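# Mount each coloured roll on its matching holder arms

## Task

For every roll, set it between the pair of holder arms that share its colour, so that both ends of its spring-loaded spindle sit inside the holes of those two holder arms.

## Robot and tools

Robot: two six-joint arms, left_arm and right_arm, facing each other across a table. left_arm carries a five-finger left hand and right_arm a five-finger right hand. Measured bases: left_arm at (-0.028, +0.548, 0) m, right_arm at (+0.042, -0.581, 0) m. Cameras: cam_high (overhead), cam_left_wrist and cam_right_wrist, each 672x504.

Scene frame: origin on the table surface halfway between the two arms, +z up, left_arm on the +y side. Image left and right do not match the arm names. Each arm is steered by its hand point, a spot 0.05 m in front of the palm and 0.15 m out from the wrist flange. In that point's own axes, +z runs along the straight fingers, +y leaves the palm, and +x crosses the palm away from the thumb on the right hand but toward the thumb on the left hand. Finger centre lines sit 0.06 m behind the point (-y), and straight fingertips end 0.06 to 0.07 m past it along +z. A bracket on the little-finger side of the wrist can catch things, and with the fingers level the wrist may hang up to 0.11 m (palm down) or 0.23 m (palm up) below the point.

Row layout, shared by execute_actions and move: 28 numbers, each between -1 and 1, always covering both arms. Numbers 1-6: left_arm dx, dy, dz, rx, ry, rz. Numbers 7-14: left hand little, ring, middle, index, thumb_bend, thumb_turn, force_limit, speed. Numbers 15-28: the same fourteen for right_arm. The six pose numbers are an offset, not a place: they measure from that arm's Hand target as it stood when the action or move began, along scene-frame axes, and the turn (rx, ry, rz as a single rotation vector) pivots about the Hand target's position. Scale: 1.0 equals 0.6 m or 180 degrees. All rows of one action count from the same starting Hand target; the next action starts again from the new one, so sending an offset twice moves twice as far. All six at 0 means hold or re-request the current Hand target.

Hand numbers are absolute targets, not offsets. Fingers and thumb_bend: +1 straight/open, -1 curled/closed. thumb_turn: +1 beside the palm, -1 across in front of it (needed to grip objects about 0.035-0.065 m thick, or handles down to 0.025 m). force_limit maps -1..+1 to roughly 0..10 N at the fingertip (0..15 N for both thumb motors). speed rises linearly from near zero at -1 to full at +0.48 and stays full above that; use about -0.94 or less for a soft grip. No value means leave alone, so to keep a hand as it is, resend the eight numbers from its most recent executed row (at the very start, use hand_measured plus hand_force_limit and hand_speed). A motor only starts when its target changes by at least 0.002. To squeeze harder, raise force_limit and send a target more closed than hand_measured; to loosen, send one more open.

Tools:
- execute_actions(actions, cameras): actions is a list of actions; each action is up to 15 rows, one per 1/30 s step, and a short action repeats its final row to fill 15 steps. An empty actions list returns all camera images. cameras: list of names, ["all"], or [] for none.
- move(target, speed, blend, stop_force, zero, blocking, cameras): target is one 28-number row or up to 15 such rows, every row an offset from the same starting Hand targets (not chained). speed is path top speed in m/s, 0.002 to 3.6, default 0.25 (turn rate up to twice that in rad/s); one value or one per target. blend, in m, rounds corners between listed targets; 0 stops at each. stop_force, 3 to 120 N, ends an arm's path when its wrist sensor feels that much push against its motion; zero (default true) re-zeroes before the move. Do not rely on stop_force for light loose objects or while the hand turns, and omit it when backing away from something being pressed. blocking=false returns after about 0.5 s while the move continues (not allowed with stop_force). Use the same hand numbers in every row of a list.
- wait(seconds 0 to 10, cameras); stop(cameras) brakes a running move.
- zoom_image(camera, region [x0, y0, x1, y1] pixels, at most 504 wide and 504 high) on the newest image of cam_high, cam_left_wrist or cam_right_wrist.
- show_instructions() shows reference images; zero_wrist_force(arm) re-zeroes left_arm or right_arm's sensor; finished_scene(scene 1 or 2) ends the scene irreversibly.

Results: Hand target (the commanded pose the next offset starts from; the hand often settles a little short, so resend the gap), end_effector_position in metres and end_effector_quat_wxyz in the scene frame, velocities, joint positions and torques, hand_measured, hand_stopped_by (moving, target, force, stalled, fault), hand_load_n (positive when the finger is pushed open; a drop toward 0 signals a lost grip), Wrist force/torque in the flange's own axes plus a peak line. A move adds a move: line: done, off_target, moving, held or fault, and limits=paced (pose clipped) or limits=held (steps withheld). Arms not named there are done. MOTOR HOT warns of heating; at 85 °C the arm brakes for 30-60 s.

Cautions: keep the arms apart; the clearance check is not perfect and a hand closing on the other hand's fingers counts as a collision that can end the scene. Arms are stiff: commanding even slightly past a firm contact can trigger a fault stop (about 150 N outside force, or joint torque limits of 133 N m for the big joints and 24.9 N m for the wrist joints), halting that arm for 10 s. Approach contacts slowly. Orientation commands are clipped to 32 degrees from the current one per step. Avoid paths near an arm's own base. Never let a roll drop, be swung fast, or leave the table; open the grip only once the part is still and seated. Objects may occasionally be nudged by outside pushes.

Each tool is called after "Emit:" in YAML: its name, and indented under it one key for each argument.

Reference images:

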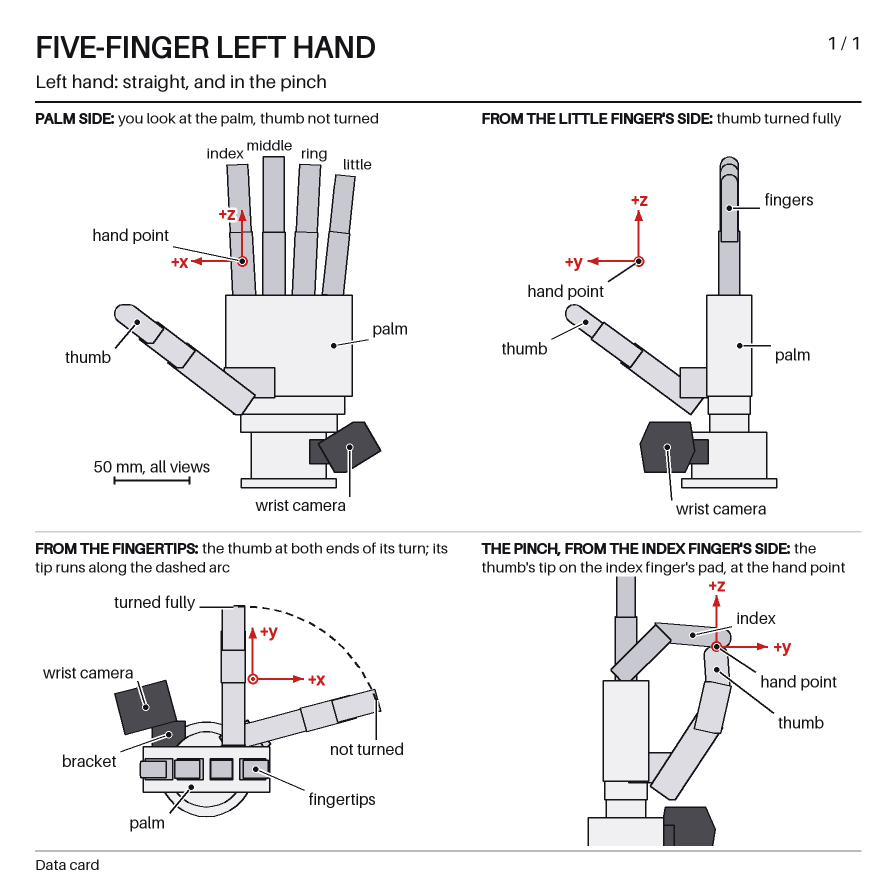

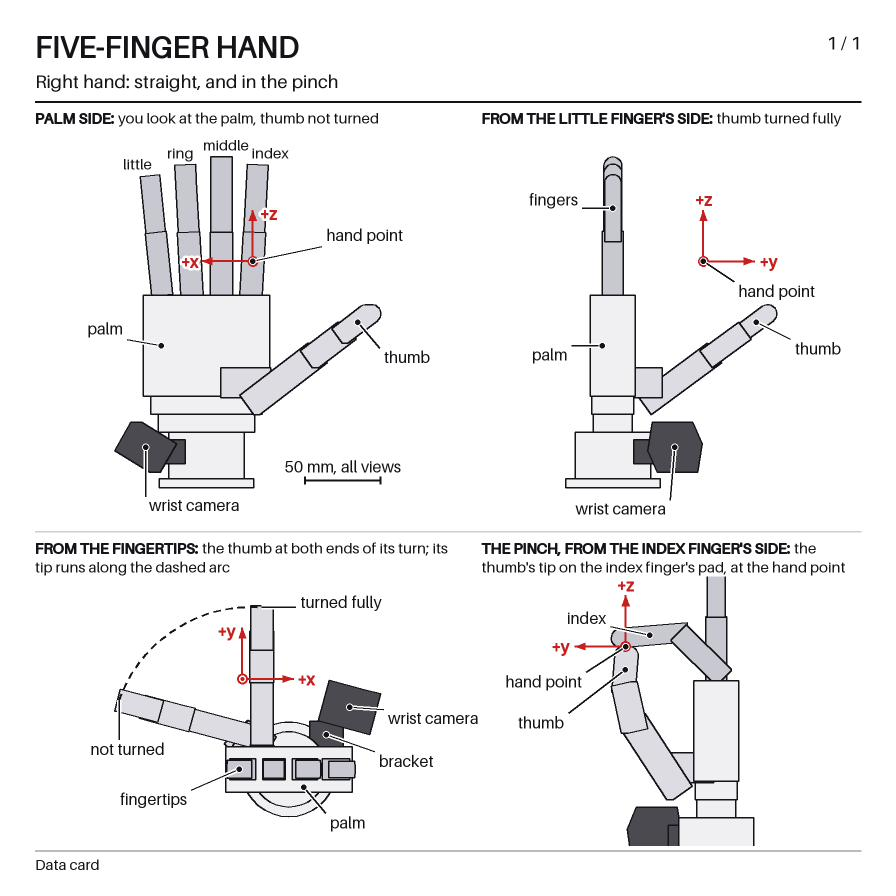

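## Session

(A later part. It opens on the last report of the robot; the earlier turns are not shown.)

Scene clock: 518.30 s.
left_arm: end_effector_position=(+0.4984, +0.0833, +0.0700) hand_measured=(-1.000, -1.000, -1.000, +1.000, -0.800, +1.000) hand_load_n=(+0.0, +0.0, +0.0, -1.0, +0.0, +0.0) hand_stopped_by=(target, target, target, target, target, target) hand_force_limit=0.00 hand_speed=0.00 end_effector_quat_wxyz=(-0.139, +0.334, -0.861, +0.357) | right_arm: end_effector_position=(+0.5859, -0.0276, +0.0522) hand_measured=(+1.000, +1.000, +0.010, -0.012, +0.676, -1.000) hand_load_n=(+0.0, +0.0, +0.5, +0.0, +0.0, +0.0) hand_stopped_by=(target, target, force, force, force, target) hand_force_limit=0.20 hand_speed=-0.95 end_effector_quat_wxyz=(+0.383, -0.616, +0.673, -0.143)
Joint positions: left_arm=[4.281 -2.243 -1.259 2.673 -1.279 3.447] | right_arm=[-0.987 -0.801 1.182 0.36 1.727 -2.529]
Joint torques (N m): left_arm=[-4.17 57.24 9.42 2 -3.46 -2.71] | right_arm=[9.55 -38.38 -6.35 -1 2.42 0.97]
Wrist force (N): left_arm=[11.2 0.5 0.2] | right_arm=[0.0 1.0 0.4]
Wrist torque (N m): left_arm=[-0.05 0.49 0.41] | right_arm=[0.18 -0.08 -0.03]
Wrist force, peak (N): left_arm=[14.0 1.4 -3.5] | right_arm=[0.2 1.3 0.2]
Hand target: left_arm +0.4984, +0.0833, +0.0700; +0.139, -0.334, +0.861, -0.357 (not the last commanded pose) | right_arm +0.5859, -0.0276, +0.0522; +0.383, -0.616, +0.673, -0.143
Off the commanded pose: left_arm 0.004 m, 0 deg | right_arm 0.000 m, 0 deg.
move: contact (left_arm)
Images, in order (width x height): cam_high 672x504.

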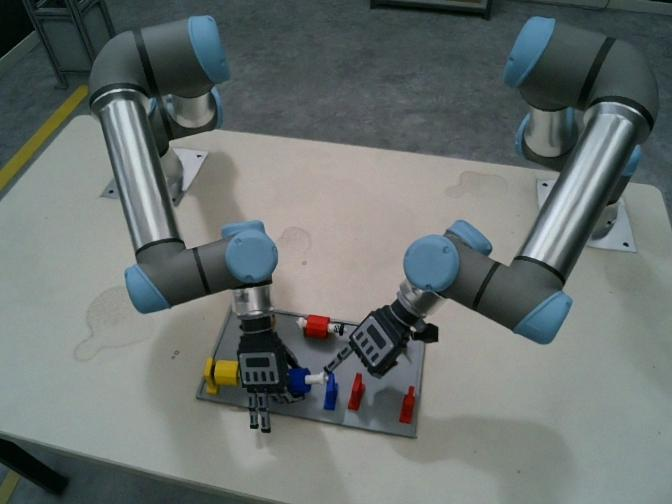

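Emit:
move:
  target:
    - [-0.0133,0,0,0,0,0,-1,-1,-1,1,-0.8,1,0,0,0.005,0,0,0,0,0,1,1,-0.39,-0.39,-0.19,-1,0.2,-0.95]
    - [-0.0133,-0.018,-0.0033,0,0,0,-1,-1,-1,1,-0.8,1,0,0,0.005,0,0,0,0,0,1,1,-0.39,-0.39,-0.19,-1,0.2,-0.95]
  speed: 0.03

Emit:
move:
  target: [0.03,0,0,0,0,0,-1,-1,-1,1,-0.8,1,0,0,0,0,0,0,0,0,1,1,-0.39,-0.39,-0.19,-1,0.2,-0.95]
  speed: 0.01
  stop_force: 4
  cameras: ["cam_high","cam_right_wrist"]

Emit:
zoom_image:
  camera: "cam_high"
  region: [300, 350, 370, 400]

Scene clock: 520.27 s.
left_arm: end_effector_position=(+0.4904, +0.0727, +0.0681) hand_measured=(-1.000, -1.000, -1.000, +1.000, -0.800, +1.000) hand_load_n=(+0.0, +0.5, +0.0, +0.0, +0.0, +0.0) hand_stopped_by=(target, target, target, target, target, target) hand_force_limit=0.00 hand_speed=0.00 end_effector_quat_wxyz=(-0.139, +0.334, -0.861, +0.357) | right_arm: end_effector_position=(+0.5889, -0.0276, +0.0522) hand_measured=(+1.000, +1.000, +0.010, -0.012, +0.676, -1.000) hand_load_n=(+0.0, +0.0, +0.0, +0.0, +0.5, +0.0) hand_stopped_by=(target, target, force, force, force, target) hand_force_limit=0.20 hand_speed=-0.95 end_effector_quat_wxyz=(+0.383, -0.616, +0.673, -0.143)
Joint positions: left_arm=[4.258 -2.244 -1.262 2.681 -1.294 3.429] | right_arm=[-0.99 -0.796 1.173 0.363 1.725 -2.53]
Joint torques (N m): left_arm=[-13.33 33.66 29.87 -2.54 -1.18 -2.55] | right_arm=[-8.21 -37.3 -33.6 1.73 -2.32 -1.56]
Wrist force (N): left_arm=[1.1 -0.2 0.2] | right_arm=[-0.4 1.4 0.0]
Wrist torque (N m): left_arm=[-0.05 -0.23 -0.01] | right_arm=[0.17 -0.04 -0.04]
Wrist force, peak (N): left_arm=[11.4 0.7 0.5] | right_arm=[-0.5 1.7 -0.1]
Hand target: left_arm +0.4904, +0.0725, +0.0681; +0.139, -0.334, +0.861, -0.357 | right_arm +0.5889, -0.0276, +0.0522; +0.383, -0.616, +0.673, -0.143
Off the commanded pose: left_arm 0.000 m, 0 deg | right_arm 0.000 m, 0 deg.
move: done

Scene clock: 522.97 s.
left_arm: end_effector_position=(+0.5084, +0.0725, +0.0681) hand_measured=(-1.000, -1.000, -1.000, +1.000, -0.800, +1.000) hand_load_n=(+0.0, +0.0, +0.0, +0.0, +0.0, +0.0) hand_stopped_by=(target, target, target, target, target, target) hand_force_limit=0.00 hand_speed=0.00 end_effector_quat_wxyz=(-0.139, +0.334, -0.861, +0.357) | right_arm: end_effector_position=(+0.5889, -0.0276, +0.0522) hand_measured=(+1.000, +1.000, +0.010, -0.012, +0.676, -1.000) hand_load_n=(+0.0, +0.0, +0.0, +0.0, +0.0, +0.0) hand_stopped_by=(target, target, force, force, force, target) hand_force_limit=0.20 hand_speed=-0.95 end_effector_quat_wxyz=(+0.383, -0.616, +0.673, -0.143)
Joint positions: left_arm=[4.271 -2.279 -1.202 2.653 -1.286 3.439] | right_arm=[-0.99 -0.796 1.173 0.363 1.725 -2.53]
Joint torques (N m): left_arm=[16.06 34.64 31.87 -2.13 0.7 2.47] | right_arm=[-7.41 -36.89 -31.72 1.94 -2.07 -1.52]
Wrist force (N): left_arm=[3.5 -0.7 -0.8] | right_arm=[0.0 1.2 0.2]
Wrist torque (N m): left_arm=[-0.01 -0.07 -0.01] | right_arm=[0.21 -0.07 -0.03]
Wrist force, peak (N): left_arm=[3.8 -0.8 -0.8] | right_arm=[-0.3 1.7 0.1]
Hand target: left_arm +0.5084, +0.0725, +0.0681; +0.139, -0.334, +0.861, -0.357 | right_arm +0.5889, -0.0276, +0.0522; +0.383, -0.616, +0.673, -0.143
Off the commanded pose: left_arm 0.000 m, 0 deg | right_arm 0.000 m, 0 deg.
move: done
Images, in order (width x height): cam_high 672x504, cam_right_wrist 672x504.

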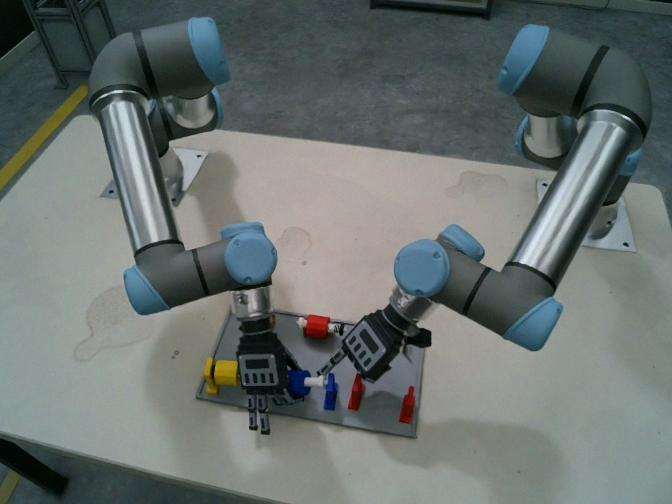

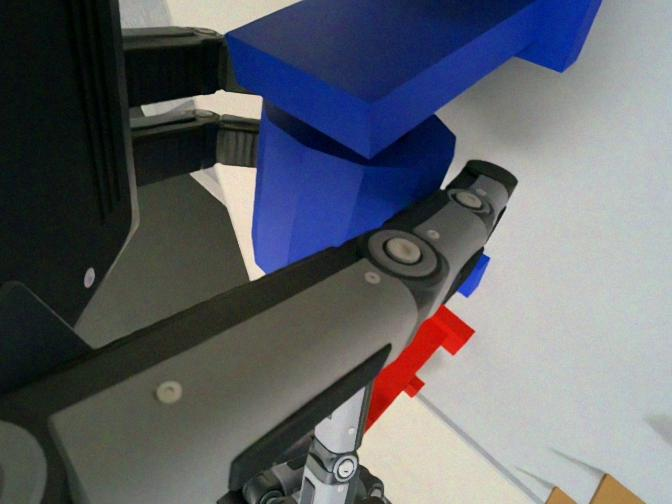

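Scaled by 7.200 from the camera's 672x504 image, which has a finer 960x720 frame.

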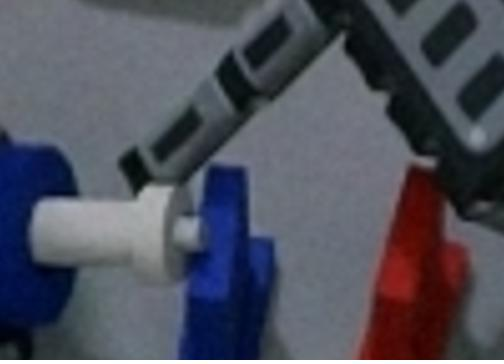

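Emit:
move:
  target: [-0.01,0,0,0,0,0,-1,-1,-1,1,-0.8,1,0,0,0,0,0,0,0,0,1,1,-0.39,-0.39,-0.19,-1,0.2,-0.95]
  speed: 0.02
  cameras: ["cam_high"]

Emit:
zoom_image:
  camera: "cam_high"
  region: [300, 350, 370, 400]

Scene clock: 524.13 s.
left_arm: end_effector_position=(+0.5025, +0.0725, +0.0681) hand_measured=(-1.000, -1.000, -1.000, +1.000, -0.800, +1.000) hand_load_n=(+0.0, +0.0, +0.0, +0.0, +0.0, +0.0) hand_stopped_by=(target, target, target, target, target, target) hand_force_limit=0.00 hand_speed=0.00 end_effector_quat_wxyz=(-0.139, +0.334, -0.861, +0.357) | right_arm: end_effector_position=(+0.5889, -0.0276, +0.0522) hand_measured=(+1.000, +1.000, +0.010, -0.012, +0.676, -1.000) hand_load_n=(+0.0, +0.0, +0.0, +0.0, +0.5, +0.0) hand_stopped_by=(target, target, force, force, force, target) hand_force_limit=0.20 hand_speed=-0.95 end_effector_quat_wxyz=(+0.383, -0.616, +0.673, -0.143)
Joint positions: left_arm=[4.266 -2.267 -1.222 2.663 -1.288 3.436] | right_arm=[-0.99 -0.796 1.173 0.363 1.725 -2.53]
Joint torques (N m): left_arm=[-13.47 55.91 8.23 0.8 -1.21 -2.54] | right_arm=[-3.68 -36.64 -31.66 1.77 -1.98 -1.37]
Wrist force (N): left_arm=[1.1 -0.4 0.2] | right_arm=[-0.2 1.1 0.0]
Wrist torque (N m): left_arm=[-0.08 -0.24 0.00] | right_arm=[0.21 -0.05 -0.03]
Wrist force, peak (N): left_arm=[3.9 -0.6 -0.6] | right_arm=[-0.1 1.1 0.6]
Hand target: left_arm +0.5024, +0.0725, +0.0681; +0.139, -0.334, +0.861, -0.357 | right_arm +0.5889, -0.0276, +0.0522; +0.383, -0.616, +0.673, -0.143
Off the commanded pose: left_arm 0.000 m, 0 deg | right_arm 0.000 m, 0 deg.
move: done
Images, in order (width x height): cam_high 672x504.

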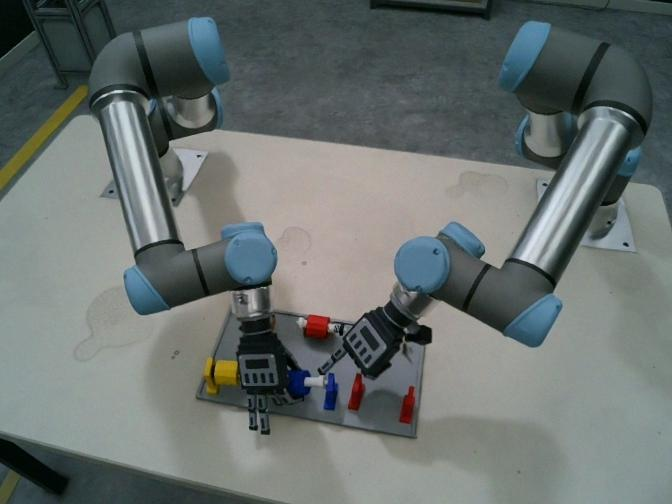

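Scaled by 7.200 from the camera's 672x504 image, which has a finer 960x720 frame.

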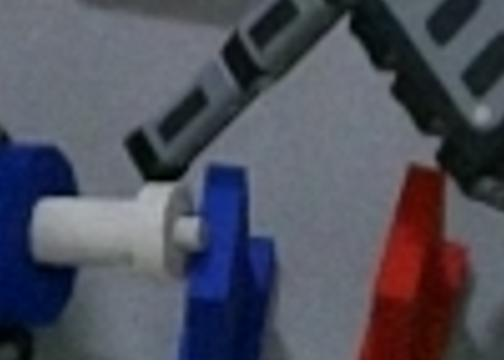

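Emit:
move:
  target: [-0.01,0,0,0,0,0,-1,-1,-1,1,-0.8,1,0,0,-0.005,0,0,0,0,0,1,1,-0.39,-0.39,-0.19,-1,0.2,-0.95]
  speed: 0.02
  cameras: ["cam_high"]

Emit:
zoom_image:
  camera: "cam_high"
  region: [300, 350, 370, 400]

Scene clock: 525.20 s.
left_arm: end_effector_position=(+0.4965, +0.0725, +0.0681) hand_measured=(-1.000, -1.000, -1.000, +1.000, -0.800, +1.000) hand_load_n=(+0.0, +0.0, +0.0, +0.0, +0.0, +0.5) hand_stopped_by=(target, target, target, target, target, target) hand_force_limit=0.00 hand_speed=0.00 end_effector_quat_wxyz=(-0.139, +0.334, -0.861, +0.357) | right_arm: end_effector_position=(+0.5859, -0.0276, +0.0522) hand_measured=(+1.000, +1.000, +0.010, -0.012, +0.676, -1.000) hand_load_n=(+0.0, +0.0, +0.0, +0.5, +0.0, +0.0) hand_stopped_by=(target, target, force, force, force, target) hand_force_limit=0.20 hand_speed=-0.95 end_effector_quat_wxyz=(+0.383, -0.616, +0.673, -0.143)
Joint positions: left_arm=[4.262 -2.256 -1.242 2.672 -1.291 3.432] | right_arm=[-0.987 -0.801 1.182 0.36 1.727 -2.529]
Joint torques (N m): left_arm=[-13.71 57.47 7.07 0.79 -1.29 -2.59] | right_arm=[12.13 -52.16 -6.83 -0.85 2.63 1.26]
Wrist force (N): left_arm=[0.9 -0.3 0.4] | right_arm=[-0.1 0.6 0.8]
Wrist torque (N m): left_arm=[-0.07 -0.20 -0.02] | right_arm=[0.13 -0.08 -0.18]
Wrist force, peak (N): left_arm=[1.4 -0.3 0.3] | right_arm=[-0.5 0.8 0.9]
Hand target: left_arm +0.4964, +0.0725, +0.0681; +0.139, -0.334, +0.861, -0.357 | right_arm +0.5859, -0.0276, +0.0522; +0.383, -0.616, +0.673, -0.143
Off the commanded pose: left_arm 0.000 m, 0 deg | right_arm 0.000 m, 0 deg.
move: done
Images, in order (width x height): cam_high 672x504.

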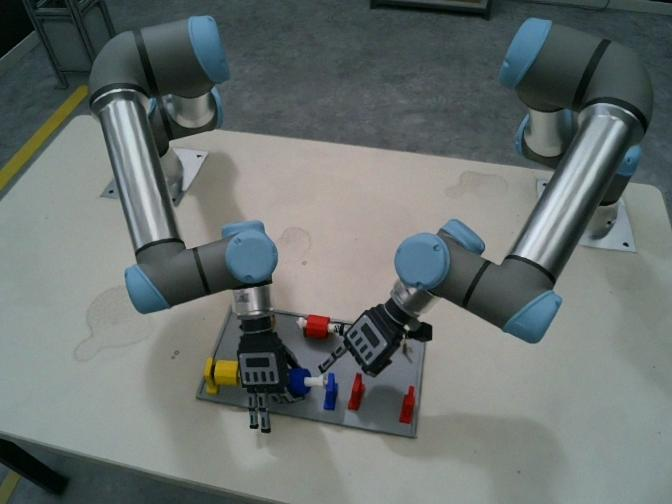

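Scaled by 7.200 from the camera's 672x504 image, which has a finer 960x720 frame.

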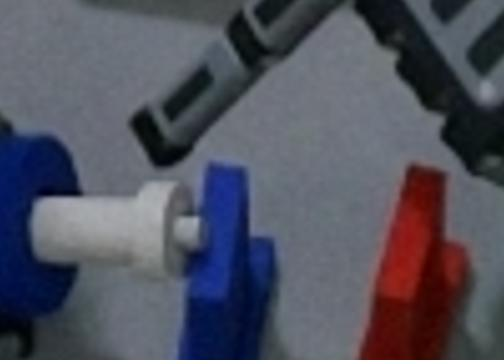

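Emit:
move:
  target: [0,0,0,0,0,0,-1,-1,-1,1,-0.8,1,0,0,-0.005,0,0,0,0,0,1,1,-0.39,-0.39,-0.19,-1,0.2,-0.95]
  speed: 0.02
  cameras: ["cam_high","cam_right_wrist"]

Emit:
zoom_image:
  camera: "cam_high"
  region: [300, 350, 370, 400]

Scene clock: 526.20 s.
left_arm: end_effector_position=(+0.4964, +0.0725, +0.0681) hand_measured=(-1.000, -1.000, -1.000, +1.000, -0.800, +1.000) hand_load_n=(+0.0, +0.0, +0.0, +0.0, +0.0, +0.0) hand_stopped_by=(target, target, target, target, target, target) hand_force_limit=0.00 hand_speed=0.00 end_effector_quat_wxyz=(-0.139, +0.334, -0.861, +0.357) | right_arm: end_effector_position=(+0.5830, -0.0276, +0.0522) hand_measured=(+1.000, +1.000, +0.010, -0.012, +0.676, -1.000) hand_load_n=(+0.0, +0.0, +0.0, +1.0, +0.0, +0.0) hand_stopped_by=(target, target, force, force, force, target) hand_force_limit=0.20 hand_speed=-0.95 end_effector_quat_wxyz=(+0.383, -0.616, +0.673, -0.143)
Joint positions: left_arm=[4.262 -2.256 -1.242 2.672 -1.292 3.432] | right_arm=[-0.985 -0.806 1.191 0.356 1.729 -2.527]
Joint torques (N m): left_arm=[-12.81 56.64 7.2 0.67 -1.19 -2.46] | right_arm=[11.66 -54.48 -3.64 -0.95 2.29 1.75]
Wrist force (N): left_arm=[1.1 -0.3 0.2] | right_arm=[-0.1 0.1 1.5]
Wrist torque (N m): left_arm=[-0.06 -0.24 -0.01] | right_arm=[0.14 -0.07 -0.18]
Wrist force, peak (N): left_arm=[1.4 -0.3 0.2] | right_arm=[-0.3 0.0 1.8]
Hand target: left_arm +0.4964, +0.0725, +0.0681; +0.139, -0.334, +0.861, -0.357 | right_arm +0.5829, -0.0276, +0.0522; +0.383, -0.616, +0.673, -0.143
Off the commanded pose: left_arm 0.000 m, 0 deg | right_arm 0.000 m, 0 deg.
move: done
Images, in order (width x height): cam_high 672x504, cam_right_wrist 672x504.

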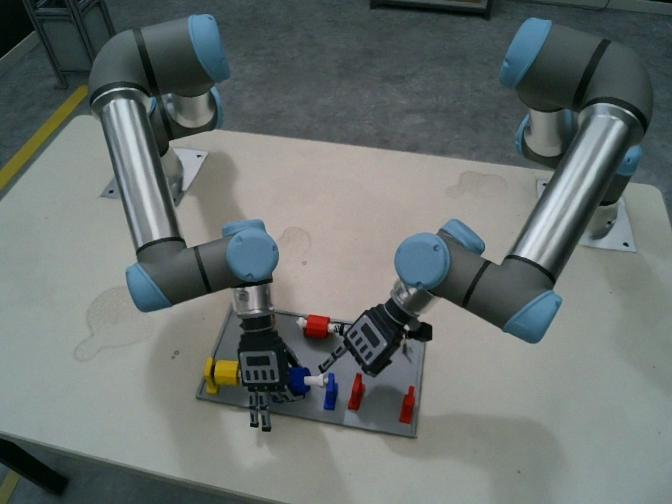

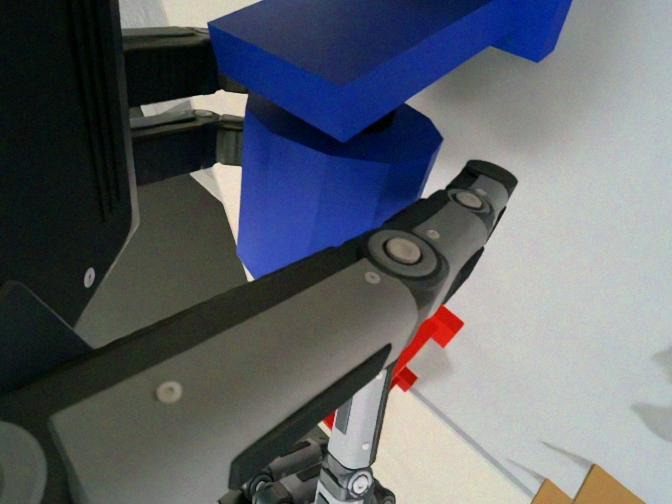

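Scaled by 7.200 from the camera's 672x504 image, which has a finer 960x720 frame.

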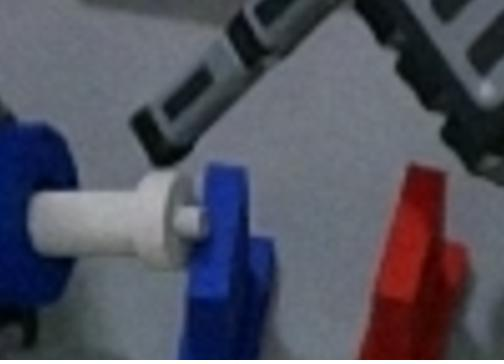

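Emit:
move:
  target:
    - [0.0,0.03,0.05,0,0,0,-1,-1,-1,1,-0.8,1,0,0,0,0,0,0,0,0,1,1,-0.39,-0.39,-0.19,-1,0.2,-0.95]
    - [0.038,0.0425,0.04,0,0,0,-1,-1,-1,1,-0.8,1,0,0,0,0,0,0,0,0,1,1,-0.39,-0.39,-0.19,-1,0.2,-0.95]
  speed: 0.05
  blend: 0.01

Emit:
move:
  target: [0,0,-0.03,0,0,0,-1,-1,-1,1,-0.8,1,0,0,0,0,0,0,0,0,1,1,-0.39,-0.39,-0.19,-1,0.2,-0.95]
  speed: 0.01
  stop_force: 3
  cameras: ["cam_high"]

Emit:
zoom_image:
  camera: "cam_high"
  region: [300, 350, 370, 400]

Scene clock: 528.60 s.
left_arm: end_effector_position=(+0.5191, +0.0980, +0.0921) hand_measured=(-1.000, -1.000, -1.000, +1.000, -0.800, +1.000) hand_load_n=(+0.0, +0.0, +0.0, +0.0, +0.0, +0.0) hand_stopped_by=(target, target, target, target, target, target) hand_force_limit=0.00 hand_speed=0.00 end_effector_quat_wxyz=(-0.139, +0.334, -0.861, +0.357) | right_arm: end_effector_position=(+0.5829, -0.0276, +0.0522) hand_measured=(+1.000, +1.000, +0.010, -0.012, +0.676, -1.000) hand_load_n=(+0.0, +0.0, +0.0, +1.0, +0.0, +0.0) hand_stopped_by=(target, target, force, force, force, target) hand_force_limit=0.20 hand_speed=-0.95 end_effector_quat_wxyz=(+0.383, -0.616, +0.673, -0.143)
Joint positions: left_arm=[4.319 -2.247 -1.195 2.603 -1.253 3.477] | right_arm=[-0.985 -0.806 1.191 0.356 1.729 -2.527]
Joint torques (N m): left_arm=[12.95 32.48 32.19 -2.86 1.64 2.42] | right_arm=[11.54 -53.73 -3.91 -0.98 2.06 1.65]
Wrist force (N): left_arm=[1.0 -0.5 0.2] | right_arm=[0.0 0.4 1.8]
Wrist torque (N m): left_arm=[-0.05 -0.22 -0.20] | right_arm=[0.18 -0.11 -0.16]
Wrist force, peak (N): left_arm=[1.3 -0.4 0.5] | right_arm=[0.0 0.1 1.9]
Hand target: left_arm +0.5192, +0.0980, +0.0921; +0.139, -0.334, +0.861, -0.357 | right_arm +0.5829, -0.0276, +0.0522; +0.383, -0.616, +0.673, -0.143
Off the commanded pose: left_arm 0.000 m, 0 deg | right_arm 0.000 m, 0 deg.
move: done

Scene clock: 531.53 s.
left_arm: end_effector_position=(+0.5192, +0.0980, +0.0761) hand_measured=(-1.000, -1.000, -1.000, +1.000, -0.800, +1.000) hand_load_n=(+0.0, +0.0, +0.0, +0.0, +0.0, +0.0) hand_stopped_by=(target, target, target, target, target, target) hand_force_limit=0.00 hand_speed=0.00 end_effector_quat_wxyz=(-0.139, +0.334, -0.861, +0.357) | right_arm: end_effector_position=(+0.5829, -0.0276, +0.0522) hand_measured=(+1.000, +1.000, +0.010, -0.012, +0.676, -1.000) hand_load_n=(+0.0, +0.0, +0.0, +1.0, +0.0, +0.0) hand_stopped_by=(target, target, force, force, force, target) hand_force_limit=0.20 hand_speed=-0.95 end_effector_quat_wxyz=(+0.383, -0.616, +0.673, -0.143)
Joint positions: left_arm=[4.319 -2.26 -1.216 2.637 -1.253 3.477] | right_arm=[-0.985 -0.806 1.191 0.356 1.729 -2.527]
Joint torques (N m): left_arm=[8.6 54.49 30.05 -2.5 -1.3 2.36] | right_arm=[12.4 -53.97 -5.97 -0.47 2.26 1.47]
Wrist force (N): left_arm=[0.7 -2.0 -3.1] | right_arm=[-0.3 0.0 1.8]
Wrist torque (N m): left_arm=[0.22 -0.24 -0.22] | right_arm=[0.12 -0.06 -0.20]
Wrist force, peak (N): left_arm=[0.5 -4.9 -8.5] | right_arm=[0.0 0.3 2.0]
Hand target: left_arm +0.5192, +0.0980, +0.0761; +0.139, -0.334, +0.861, -0.357 (not the last commanded pose) | right_arm +0.5829, -0.0276, +0.0522; +0.383, -0.616, +0.673, -0.143
Off the commanded pose: left_arm 0.002 m, 0 deg | right_arm 0.000 m, 0 deg.
move: contact (left_arm)
Images, in order (width x height): cam_high 672x504.

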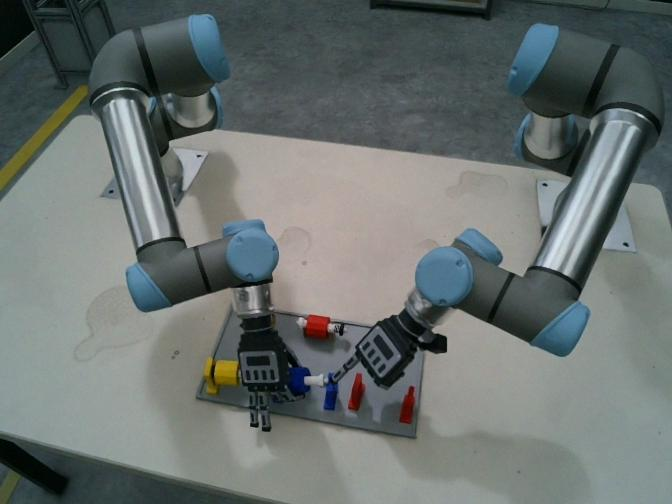

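Scaled by 7.200 from the camera's 672x504 image, which has a finer 960x720 frame.

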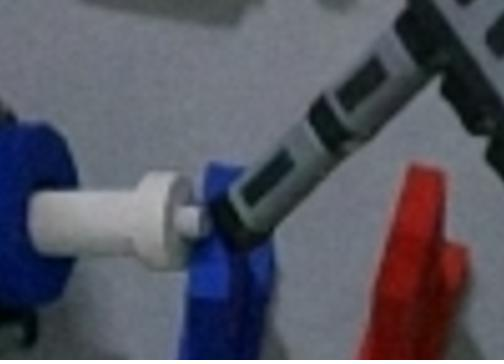

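Emit:
move:
  target: [0,0,0.004,0,0,0,-1,-1,-1,1,-0.8,1,0,0,0,0,0,0,0,0,1,1,-0.39,-0.39,-0.19,-1,0.2,-0.95]
  speed: 0.02

Emit:
move:
  target: [0,-0.015,0,0,0,0,-1,-1,-1,1,-0.8,1,0,0,0,0,0,0,0,0,1,1,-0.39,-0.39,-0.19,-1,0.2,-0.95]
  speed: 0.008
  stop_force: 8
  cameras: ["cam_high"]

Emit:
zoom_image:
  camera: "cam_high"
  region: [300, 350, 370, 400]

Scene clock: 532.50 s.
left_arm: end_effector_position=(+0.5192, +0.0980, +0.0784) hand_measured=(-1.000, -1.000, -1.000, +1.000, -0.800, +1.000) hand_load_n=(+0.0, +0.0, +0.0, +0.0, +0.0, -0.5) hand_stopped_by=(target, target, target, target, target, target) hand_force_limit=0.00 hand_speed=0.00 end_effector_quat_wxyz=(-0.139, +0.334, -0.861, +0.357) | right_arm: end_effector_position=(+0.5829, -0.0276, +0.0522) hand_measured=(+1.000, +1.000, +0.010, -0.012, +0.676, -1.000) hand_load_n=(+0.0, +0.0, +0.0, +1.0, +0.0, +0.0) hand_stopped_by=(target, target, force, force, force, target) hand_force_limit=0.20 hand_speed=-0.95 end_effector_quat_wxyz=(+0.383, -0.616, +0.673, -0.143)
Joint positions: left_arm=[4.319 -2.258 -1.213 2.632 -1.253 3.477] | right_arm=[-0.985 -0.806 1.191 0.356 1.729 -2.527]
Joint torques (N m): left_arm=[5.66 57.29 31.54 -2.85 -0.68 2.25] | right_arm=[11.99 -53.04 -4.66 -0.75 2.2 1.38]
Wrist force (N): left_arm=[1.1 -0.7 0.2] | right_arm=[-0.1 0.0 1.5]
Wrist torque (N m): left_arm=[-0.08 -0.24 -0.19] | right_arm=[0.13 -0.07 -0.17]
Wrist force, peak (N): left_arm=[0.7 -2.3 -3.3] | right_arm=[-0.2 -0.1 1.8]
Hand target: left_arm +0.5192, +0.0980, +0.0785; +0.139, -0.334, +0.861, -0.357 | right_arm +0.5829, -0.0276, +0.0522; +0.383, -0.616, +0.673, -0.143
Off the commanded pose: left_arm 0.000 m, 0 deg | right_arm 0.000 m, 0 deg.
move: done

Scene clock: 534.47 s.
left_arm: end_effector_position=(+0.5192, +0.0890, +0.0785) hand_measured=(-1.000, -1.000, -1.000, +1.000, -0.800, +1.000) hand_load_n=(+0.0, +0.0, +0.0, -4.5, +0.0, +0.0) hand_stopped_by=(target, target, target, target, target, target) hand_force_limit=0.00 hand_speed=0.00 end_effector_quat_wxyz=(-0.139, +0.334, -0.861, +0.357) | right_arm: end_effector_position=(+0.5829, -0.0276, +0.0522) hand_measured=(+1.000, +1.000, +0.010, -0.012, +0.676, -1.000) hand_load_n=(+0.0, +0.0, +0.0, +0.5, +0.0, +0.0) hand_stopped_by=(target, target, force, force, force, target) hand_force_limit=0.20 hand_speed=-0.95 end_effector_quat_wxyz=(+0.383, -0.616, +0.673, -0.143)
Joint positions: left_arm=[4.305 -2.27 -1.191 2.626 -1.263 3.465] | right_arm=[-0.984 -0.806 1.191 0.356 1.729 -2.527]
Joint torques (N m): left_arm=[-17.15 33.99 33 -1.64 0.22 -2.65] | right_arm=[10.32 -52.04 -7.27 1.95 -0.01 1]
Wrist force (N): left_arm=[-3.2 3.3 -5.3] | right_arm=[0.1 0.7 0.8]
Wrist torque (N m): left_arm=[0.17 -0.48 -0.29] | right_arm=[0.16 -0.05 -0.19]
Wrist force, peak (N): left_arm=[-3.5 3.2 -5.5] | right_arm=[-0.7 -0.9 4.1]
Hand target: left_arm +0.5192, +0.0890, +0.0785; +0.139, -0.334, +0.861, -0.357 | right_arm +0.5829, -0.0276, +0.0522; +0.383, -0.616, +0.673, -0.143
Off the commanded pose: left_arm 0.000 m, 0 deg | right_arm 0.000 m, 0 deg.
move: done
Images, in order (width x height): cam_high 672x504.

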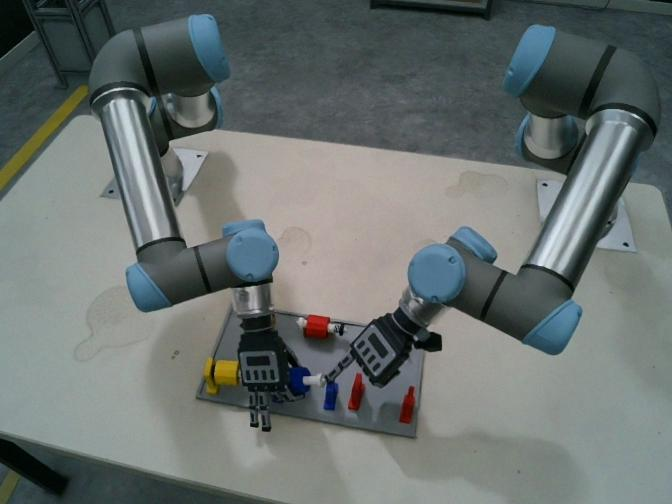

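Scaled by 7.200 from the camera's 672x504 image, which has a finer 960x720 frame.

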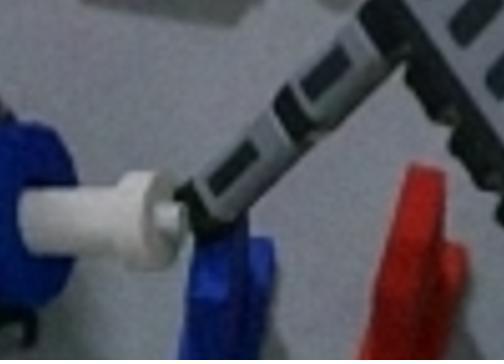

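Emit:
move:
  target:
    - [0,0.015,0,0,0,0,-1,-1,-1,1,-0.8,1,0,0,0,0,0,0,0,0,1,1,-0.39,-0.39,-0.19,-1,0.2,-0.95]
    - [0,0.015,0.0067,0,0,0,-1,-1,-1,1,-0.8,1,0,0,0,0,0,0,0,0,1,1,-0.39,-0.39,-0.19,-1,0.2,-0.95]
  speed: 0.03
  cameras: ["cam_high"]

Emit:
zoom_image:
  camera: "cam_high"
  region: [300, 350, 370, 400]

Emit:
move:
  target: [0,-0.0192,0,0,0,0,-1,-1,-1,1,-0.8,1,0,0,0,0,0,0,0,0,1,1,-0.39,-0.39,-0.19,-1,0.2,-0.95]
  speed: 0.01
  stop_force: 10
  cameras: ["cam_high"]

Emit:
zoom_image:
  camera: "cam_high"
  region: [300, 350, 370, 400]

Scene clock: 537.47 s.
left_arm: end_effector_position=(+0.5192, +0.0980, +0.0824) hand_measured=(-1.000, -1.000, -1.000, +1.000, -0.800, +1.000) hand_load_n=(+0.0, +0.0, +0.0, +0.0, +0.0, +0.0) hand_stopped_by=(target, target, target, target, target, target) hand_force_limit=0.00 hand_speed=0.00 end_effector_quat_wxyz=(-0.139, +0.334, -0.861, +0.357) | right_arm: end_effector_position=(+0.5829, -0.0276, +0.0522) hand_measured=(+1.000, +1.000, +0.010, -0.012, +0.676, -1.000) hand_load_n=(+0.0, +0.0, +0.0, +1.0, +0.0, +0.0) hand_stopped_by=(target, target, force, force, force, target) hand_force_limit=0.20 hand_speed=-0.95 end_effector_quat_wxyz=(+0.383, -0.616, +0.673, -0.143)
Joint positions: left_arm=[4.319 -2.255 -1.208 2.623 -1.253 3.477] | right_arm=[-0.984 -0.806 1.191 0.356 1.729 -2.527]
Joint torques (N m): left_arm=[13.74 56.46 30.72 -2.58 1.71 2.49] | right_arm=[6.12 -54.65 -10.72 1.96 -2.1 -0.3]
Wrist force (N): left_arm=[1.0 -0.5 0.0] | right_arm=[-0.7 0.8 1.6]
Wrist torque (N m): left_arm=[-0.03 -0.23 -0.20] | right_arm=[0.19 -0.05 -0.19]
Wrist force, peak (N): left_arm=[-3.5 3.3 -5.6] | right_arm=[-0.7 0.5 1.8]
Hand target: left_arm +0.5192, +0.0980, +0.0825; +0.139, -0.334, +0.861, -0.357 | right_arm +0.5829, -0.0276, +0.0522; +0.383, -0.616, +0.673, -0.143
Off the commanded pose: left_arm 0.000 m, 0 deg | right_arm 0.000 m, 0 deg.
move: done
Images, in order (width x height): cam_high 672x504.

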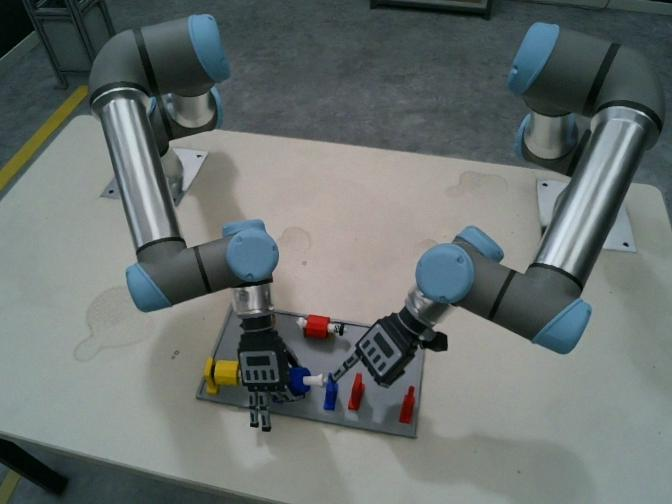

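Scaled by 7.200 from the camera's 672x504 image, which has a finer 960x720 frame.

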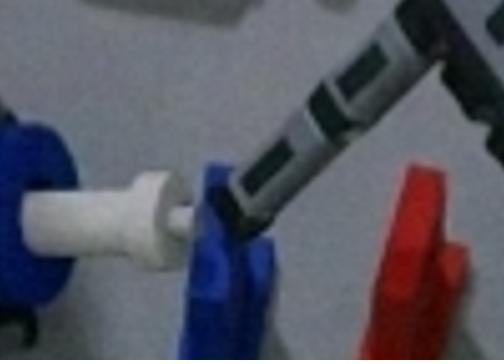

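Scene clock: 539.50 s.
left_arm: end_effector_position=(+0.5192, +0.0865, +0.0825) hand_measured=(-1.000, -1.000, -1.000, +1.000, -0.800, +1.000) hand_load_n=(+0.0, +0.0, +0.0, -5.0, +0.0, +0.0) hand_stopped_by=(target, target, target, target, target, target) hand_force_limit=0.00 hand_speed=0.00 end_effector_quat_wxyz=(-0.139, +0.334, -0.861, +0.357) | right_arm: end_effector_position=(+0.5829, -0.0276, +0.0522) hand_measured=(+1.000, +1.000, +0.010, -0.012, +0.676, -1.000) hand_load_n=(+0.0, +0.0, +0.0, +0.0, +0.0, -0.5) hand_stopped_by=(target, target, force, force, force, target) hand_force_limit=0.20 hand_speed=-0.95 end_effector_quat_wxyz=(+0.383, -0.616, +0.673, -0.143)
Joint positions: left_arm=[4.301 -2.27 -1.18 2.616 -1.265 3.462] | right_arm=[-0.984 -0.806 1.191 0.356 1.729 -2.527]
Joint torques (N m): left_arm=[-17.97 34.3 32.06 -1.73 0.36 -2.57] | right_arm=[2.18 -53.05 -13.71 1.89 -2.14 -0.65]
Wrist force (N): left_arm=[-3.7 3.3 -5.9] | right_arm=[-0.1 0.7 0.6]
Wrist torque (N m): left_arm=[0.18 -0.49 -0.32] | right_arm=[0.16 -0.04 -0.19]
Wrist force, peak (N): left_arm=[-3.9 3.6 -5.9] | right_arm=[0.3 0.5 2.3]
Hand target: left_arm +0.5192, +0.0865, +0.0825; +0.139, -0.334, +0.861, -0.357 | right_arm +0.5829, -0.0276, +0.0522; +0.383, -0.616, +0.673, -0.143
Off the commanded pose: left_arm 0.000 m, 0 deg | right_arm 0.000 m, 0 deg.
move: done
Images, in order (width x height): cam_high 672x504.

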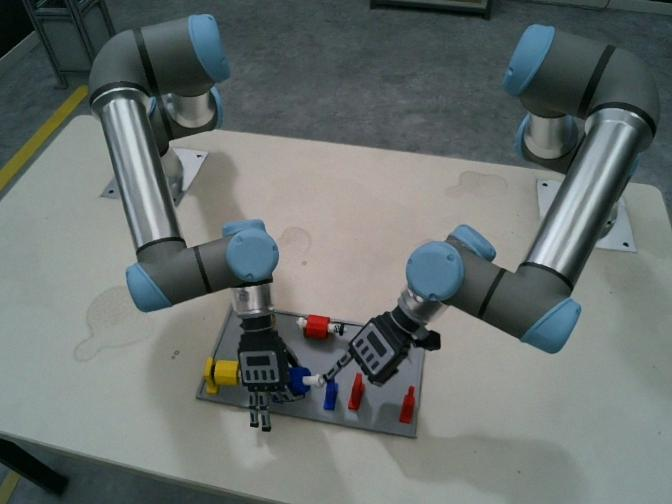

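Scaled by 7.200 from the camera's 672x504 image, which has a finer 960x720 frame.

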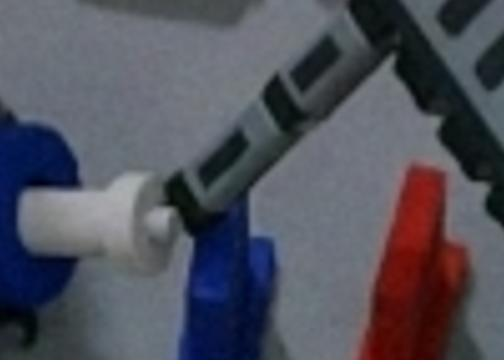

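Emit:
move:
  target: [0,0,-0.0133,0,0,0,-1,-1,-1,1,-0.8,1,0,0,0,0,0,0,0,0,1,1,-0.39,-0.39,-0.19,-1,0.2,-0.95]
  speed: 0.01
  stop_force: 10
  cameras: ["cam_high","cam_right_wrist"]

Emit:
zoom_image:
  camera: "cam_high"
  region: [300, 350, 370, 400]

Scene clock: 541.80 s.
left_arm: end_effector_position=(+0.5192, +0.0865, +0.0762) hand_measured=(-1.000, -1.000, -1.000, +1.000, -0.800, +1.000) hand_load_n=(+0.5, +0.0, +0.0, -0.5, +0.0, +0.0) hand_stopped_by=(target, target, target, target, target, target) hand_force_limit=0.00 hand_speed=0.00 end_effector_quat_wxyz=(-0.139, +0.334, -0.861, +0.357) | right_arm: end_effector_position=(+0.5829, -0.0276, +0.0522) hand_measured=(+1.000, +1.000, +0.010, -0.012, +0.676, -1.000) hand_load_n=(+0.0, +0.0, +0.0, +3.0, +0.0, +0.0) hand_stopped_by=(target, target, force, force, force, target) hand_force_limit=0.20 hand_speed=-0.95 end_effector_quat_wxyz=(+0.383, -0.616, +0.673, -0.143)
Joint positions: left_arm=[4.301 -2.275 -1.188 2.629 -1.265 3.462] | right_arm=[-0.984 -0.806 1.191 0.356 1.729 -2.527]
Joint torques (N m): left_arm=[-17.12 50.81 29.75 -1.27 0.18 -2.04] | right_arm=[0.32 -52.29 -17.1 1.83 -1.9 -0.58]
Wrist force (N): left_arm=[-3.4 -0.2 -15.8] | right_arm=[1.1 0.0 3.6]
Wrist torque (N m): left_arm=[0.90 -0.46 -0.30] | right_arm=[0.13 -0.04 -0.17]
Wrist force, peak (N): left_arm=[-3.7 -2.4 -21.5] | right_arm=[1.5 0.0 4.3]
Hand target: left_arm +0.5192, +0.0865, +0.0762; +0.139, -0.334, +0.861, -0.357 (not the last commanded pose) | right_arm +0.5829, -0.0276, +0.0522; +0.383, -0.616, +0.673, -0.143
Off the commanded pose: left_arm 0.002 m, 0 deg | right_arm 0.000 m, 0 deg.
move: contact (left_arm)
Images, in order (width x height): cam_high 672x504, cam_right_wrist 672x504.

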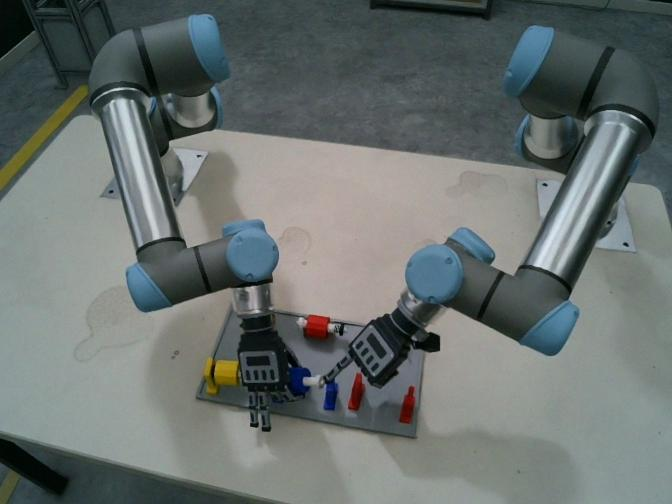

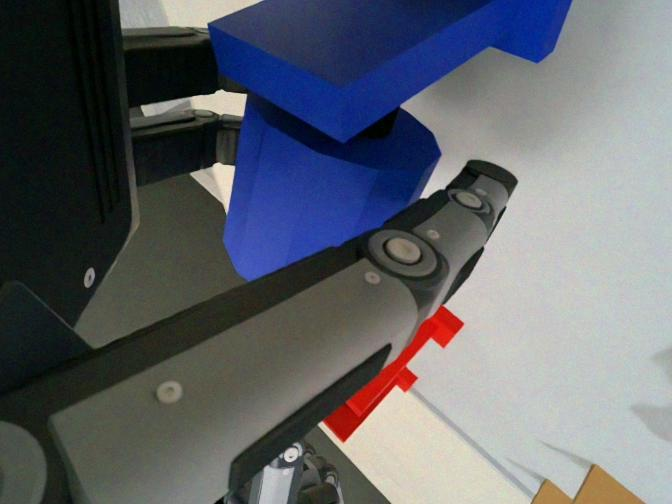

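Scaled by 7.200 from the camera's 672x504 image, which has a finer 960x720 frame.

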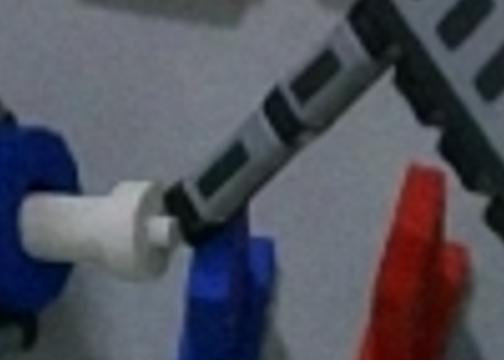

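Emit:
move:
  target: [0,0,0,0,0,0,-1,-1,-1,1,-0.8,1,0,0,0,0,-0.01,0,0,0,1,1,-0.39,-0.39,-0.19,-1,0.2,-0.95]
  speed: 0.015
  stop_force: 5

Emit:
move:
  target:
    - [0,0.004,0.002,0,0,0,-1,-1,-1,1,-0.8,1,0,0,0,0,0,0,0,0,1,1,-0.39,-0.39,-0.19,-1,0.2,-0.95]
    - [0,0.02,0.004,0,0,0,-1,-1,-1,1,-0.8,1,0,0,0,0,0,0,0,0,1,1,-0.39,-0.39,-0.19,-1,0.2,-0.95]
  speed: 0.02
  cameras: ["cam_high"]

Emit:
zoom_image:
  camera: "cam_high"
  region: [300, 350, 370, 400]

Scene clock: 543.63 s.
left_arm: end_effector_position=(+0.5192, +0.0865, +0.0762) hand_measured=(-1.000, -1.000, -1.000, +1.000, -0.800, +1.000) hand_load_n=(+0.0, +0.0, +0.0, -0.5, +0.0, +0.0) hand_stopped_by=(target, target, target, target, target, target) hand_force_limit=0.00 hand_speed=0.00 end_effector_quat_wxyz=(-0.139, +0.334, -0.861, +0.357) | right_arm: end_effector_position=(+0.5829, -0.0276, +0.0462) hand_measured=(+1.000, +1.000, +0.010, -0.012, +0.676, -1.000) hand_load_n=(+0.0, +0.0, +0.0, +0.0, +0.0, +0.0) hand_stopped_by=(target, target, force, force, force, target) hand_force_limit=0.20 hand_speed=-0.95 end_effector_quat_wxyz=(+0.383, -0.616, +0.673, -0.143)
Joint positions: left_arm=[4.301 -2.275 -1.188 2.629 -1.265 3.462] | right_arm=[-0.984 -0.8 1.197 0.344 1.729 -2.527]
Joint torques (N m): left_arm=[-16.83 51.81 29.61 -0.7 0.29 -2.01] | right_arm=[-1.82 -36.41 -4.61 -1.07 -1.71 -0.28]
Wrist force (N): left_arm=[-3.7 -0.5 -14.0] | right_arm=[0.0 0.9 0.3]
Wrist torque (N m): left_arm=[0.77 -0.52 -0.32] | right_arm=[0.18 -0.08 -0.18]
Wrist force, peak (N): left_arm=[-3.4 -0.1 -15.9] | right_arm=[1.0 0.2 4.0]
Hand target: left_arm +0.5192, +0.0865, +0.0762; +0.139, -0.334, +0.861, -0.357 | right_arm +0.5829, -0.0276, +0.0462; +0.383, -0.616, +0.673, -0.143
Off the commanded pose: left_arm 0.000 m, 0 deg | right_arm 0.000 m, 0 deg.
move: done

Scene clock: 545.00 s.
left_arm: end_effector_position=(+0.5192, +0.0984, +0.0786) hand_measured=(-1.000, -1.000, -1.000, +1.000, -0.800, +1.000) hand_load_n=(+0.0, +0.0, +0.0, +0.0, +0.0, +0.0) hand_stopped_by=(target, target, target, target, target, target) hand_force_limit=0.00 hand_speed=0.00 end_effector_quat_wxyz=(-0.139, +0.334, -0.861, +0.357) | right_arm: end_effector_position=(+0.5829, -0.0276, +0.0462) hand_measured=(+1.000, +1.000, +0.010, -0.012, +0.676, -1.000) hand_load_n=(+0.0, +0.0, +0.0, +0.0, +0.0, +0.0) hand_stopped_by=(target, target, force, force, force, target) hand_force_limit=0.20 hand_speed=-0.95 end_effector_quat_wxyz=(+0.383, -0.616, +0.673, -0.143)
Joint positions: left_arm=[4.32 -2.257 -1.213 2.632 -1.252 3.477] | right_arm=[-0.984 -0.8 1.197 0.344 1.729 -2.527]
Joint torques (N m): left_arm=[13.74 57.6 8.27 0.73 1.52 2.37] | right_arm=[-5.16 -36.78 -5.11 -0.47 -2.14 -0.33]
Wrist force (N): left_arm=[0.9 -0.4 0.0] | right_arm=[0.3 0.6 0.4]
Wrist torque (N m): left_arm=[-0.03 -0.22 -0.21] | right_arm=[0.12 -0.13 -0.17]
Wrist force, peak (N): left_arm=[-3.7 -0.6 -14.0] | right_arm=[-0.2 1.1 0.5]
Hand target: left_arm +0.5192, +0.0985, +0.0786; +0.139, -0.334, +0.861, -0.357 | right_arm +0.5829, -0.0276, +0.0462; +0.383, -0.616, +0.673, -0.143
Off the commanded pose: left_arm 0.000 m, 0 deg | right_arm 0.000 m, 0 deg.
move: done
Images, in order (width x height): cam_high 672x504.

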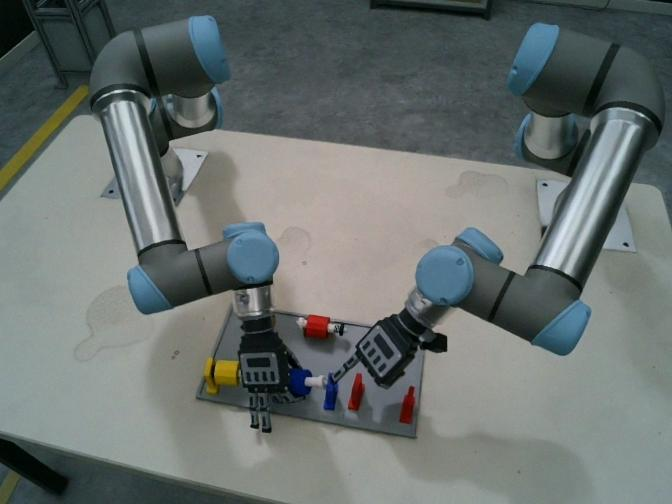

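Scaled by 7.200 from the camera's 672x504 image, which has a finer 960x720 frame.

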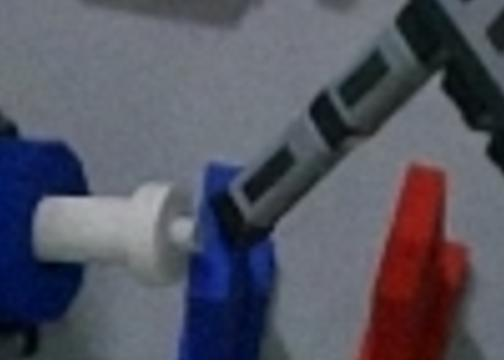

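Emit:
move:
  target:
    - [0,0.005,0.04,0,0,0,-1,-1,-1,1,-0.8,1,0,0,0,0,0,0,0,0,1,1,-0.39,-0.39,-0.19,-1,0.2,-0.95]
    - [0.001,-0.0425,0.04,0,0,0,-1,-1,-1,1,-0.8,1,0,0,0,0,0,0,0,0,1,1,-0.39,-0.39,-0.19,-1,0.2,-0.95]
  speed: 0.05

Emit:
move:
  target: [0,0,-0.05,0,0,0,-1,-1,-1,1,-0.8,1,0,0,0,0,0,0,0,0,1,1,-0.39,-0.39,-0.19,-1,0.2,-0.95]
  speed: 0.012
  stop_force: 5
  cameras: ["cam_high"]

Emit:
zoom_image:
  camera: "cam_high"
  region: [300, 350, 370, 400]

Scene clock: 547.67 s.
left_arm: end_effector_position=(+0.5198, +0.0731, +0.1026) hand_measured=(-1.000, -1.000, -1.000, +1.000, -0.800, +1.000) hand_load_n=(+0.0, +0.0, +0.0, +0.0, +0.0, +0.0) hand_stopped_by=(target, target, target, target, target, target) hand_force_limit=0.00 hand_speed=0.00 end_effector_quat_wxyz=(-0.139, +0.334, -0.861, +0.357) | right_arm: end_effector_position=(+0.5829, -0.0276, +0.0462) hand_measured=(+1.000, +1.000, +0.010, -0.012, +0.676, -1.000) hand_load_n=(+0.0, +0.0, +0.0, +0.0, +0.0, +0.0) hand_stopped_by=(target, target, force, force, force, target) hand_force_limit=0.20 hand_speed=-0.95 end_effector_quat_wxyz=(+0.383, -0.616, +0.673, -0.143)
Joint positions: left_arm=[4.28 -2.276 -1.115 2.562 -1.28 3.446] | right_arm=[-0.985 -0.8 1.197 0.344 1.729 -2.527]
Joint torques (N m): left_arm=[-12.59 35.33 31.3 -2.65 -1.3 -2.39] | right_arm=[-5.41 -36.3 -4.24 0.36 -1.87 -0.35]
Wrist force (N): left_arm=[1.0 -0.6 0.3] | right_arm=[-0.2 1.0 0.4]
Wrist torque (N m): left_arm=[-0.08 -0.22 -0.01] | right_arm=[0.17 -0.05 -0.20]
Wrist force, peak (N): left_arm=[1.3 -0.7 0.5] | right_arm=[0.1 1.3 0.1]
Hand target: left_arm +0.5198, +0.0730, +0.1026; +0.139, -0.334, +0.861, -0.357 | right_arm +0.5829, -0.0276, +0.0462; +0.383, -0.616, +0.673, -0.143
Off the commanded pose: left_arm 0.000 m, 0 deg | right_arm 0.000 m, 0 deg.
move: done

Scene clock: 550.27 s.
left_arm: end_effector_position=(+0.5198, +0.0730, +0.0866) hand_measured=(-1.000, -1.000, -1.000, +1.000, -0.800, +1.000) hand_load_n=(+0.0, +0.0, +0.0, +0.0, +0.0, +0.0) hand_stopped_by=(target, target, target, target, target, target) hand_force_limit=0.00 hand_speed=0.00 end_effector_quat_wxyz=(-0.139, +0.334, -0.861, +0.357) | right_arm: end_effector_position=(+0.5829, -0.0276, +0.0462) hand_measured=(+1.000, +1.000, +0.010, -0.012, +0.676, -1.000) hand_load_n=(+0.0, +0.0, +0.0, +1.5, +0.0, +0.0) hand_stopped_by=(target, target, force, force, force, target) hand_force_limit=0.20 hand_speed=-0.95 end_effector_quat_wxyz=(+0.383, -0.616, +0.673, -0.143)
Joint positions: left_arm=[4.279 -2.287 -1.138 2.596 -1.28 3.446] | right_arm=[-0.985 -0.8 1.197 0.344 1.729 -2.527]
Joint torques (N m): left_arm=[-9.48 56 30.57 -2.35 -1.2 -2.07] | right_arm=[-5.7 -39.38 -5.64 1.4 -2.01 -0.24]
Wrist force (N): left_arm=[3.6 -2.3 -3.3] | right_arm=[1.3 0.5 2.9]
Wrist torque (N m): left_arm=[0.19 -0.05 0.14] | right_arm=[0.13 -0.08 -0.16]
Wrist force, peak (N): left_arm=[3.8 -4.3 -5.4] | right_arm=[1.2 0.8 3.1]
Hand target: left_arm +0.5198, +0.0730, +0.0866; +0.139, -0.334, +0.861, -0.357 (not the last commanded pose) | right_arm +0.5829, -0.0276, +0.0462; +0.383, -0.616, +0.673, -0.143
Off the commanded pose: left_arm 0.014 m, 0 deg | right_arm 0.000 m, 0 deg.
move: contact (left_arm)
Images, in order (width x height): cam_high 672x504.

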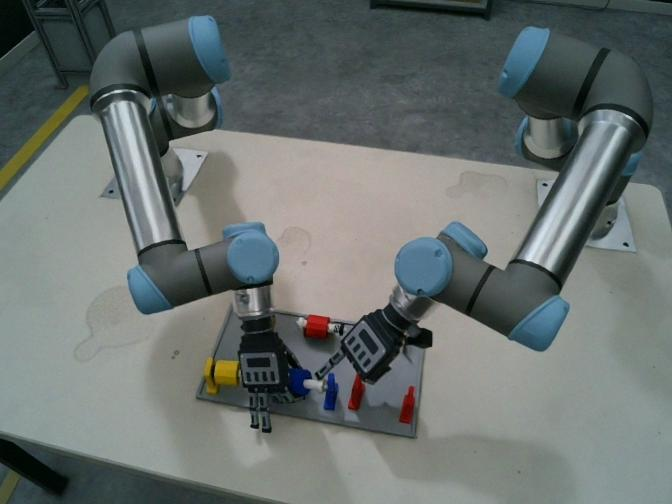

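Scaled by 7.200 from the camera's 672x504 image, which has a finer 960x720 frame.

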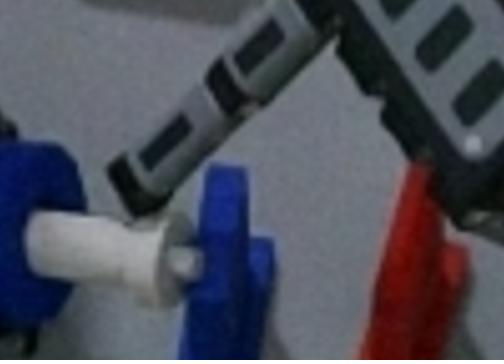

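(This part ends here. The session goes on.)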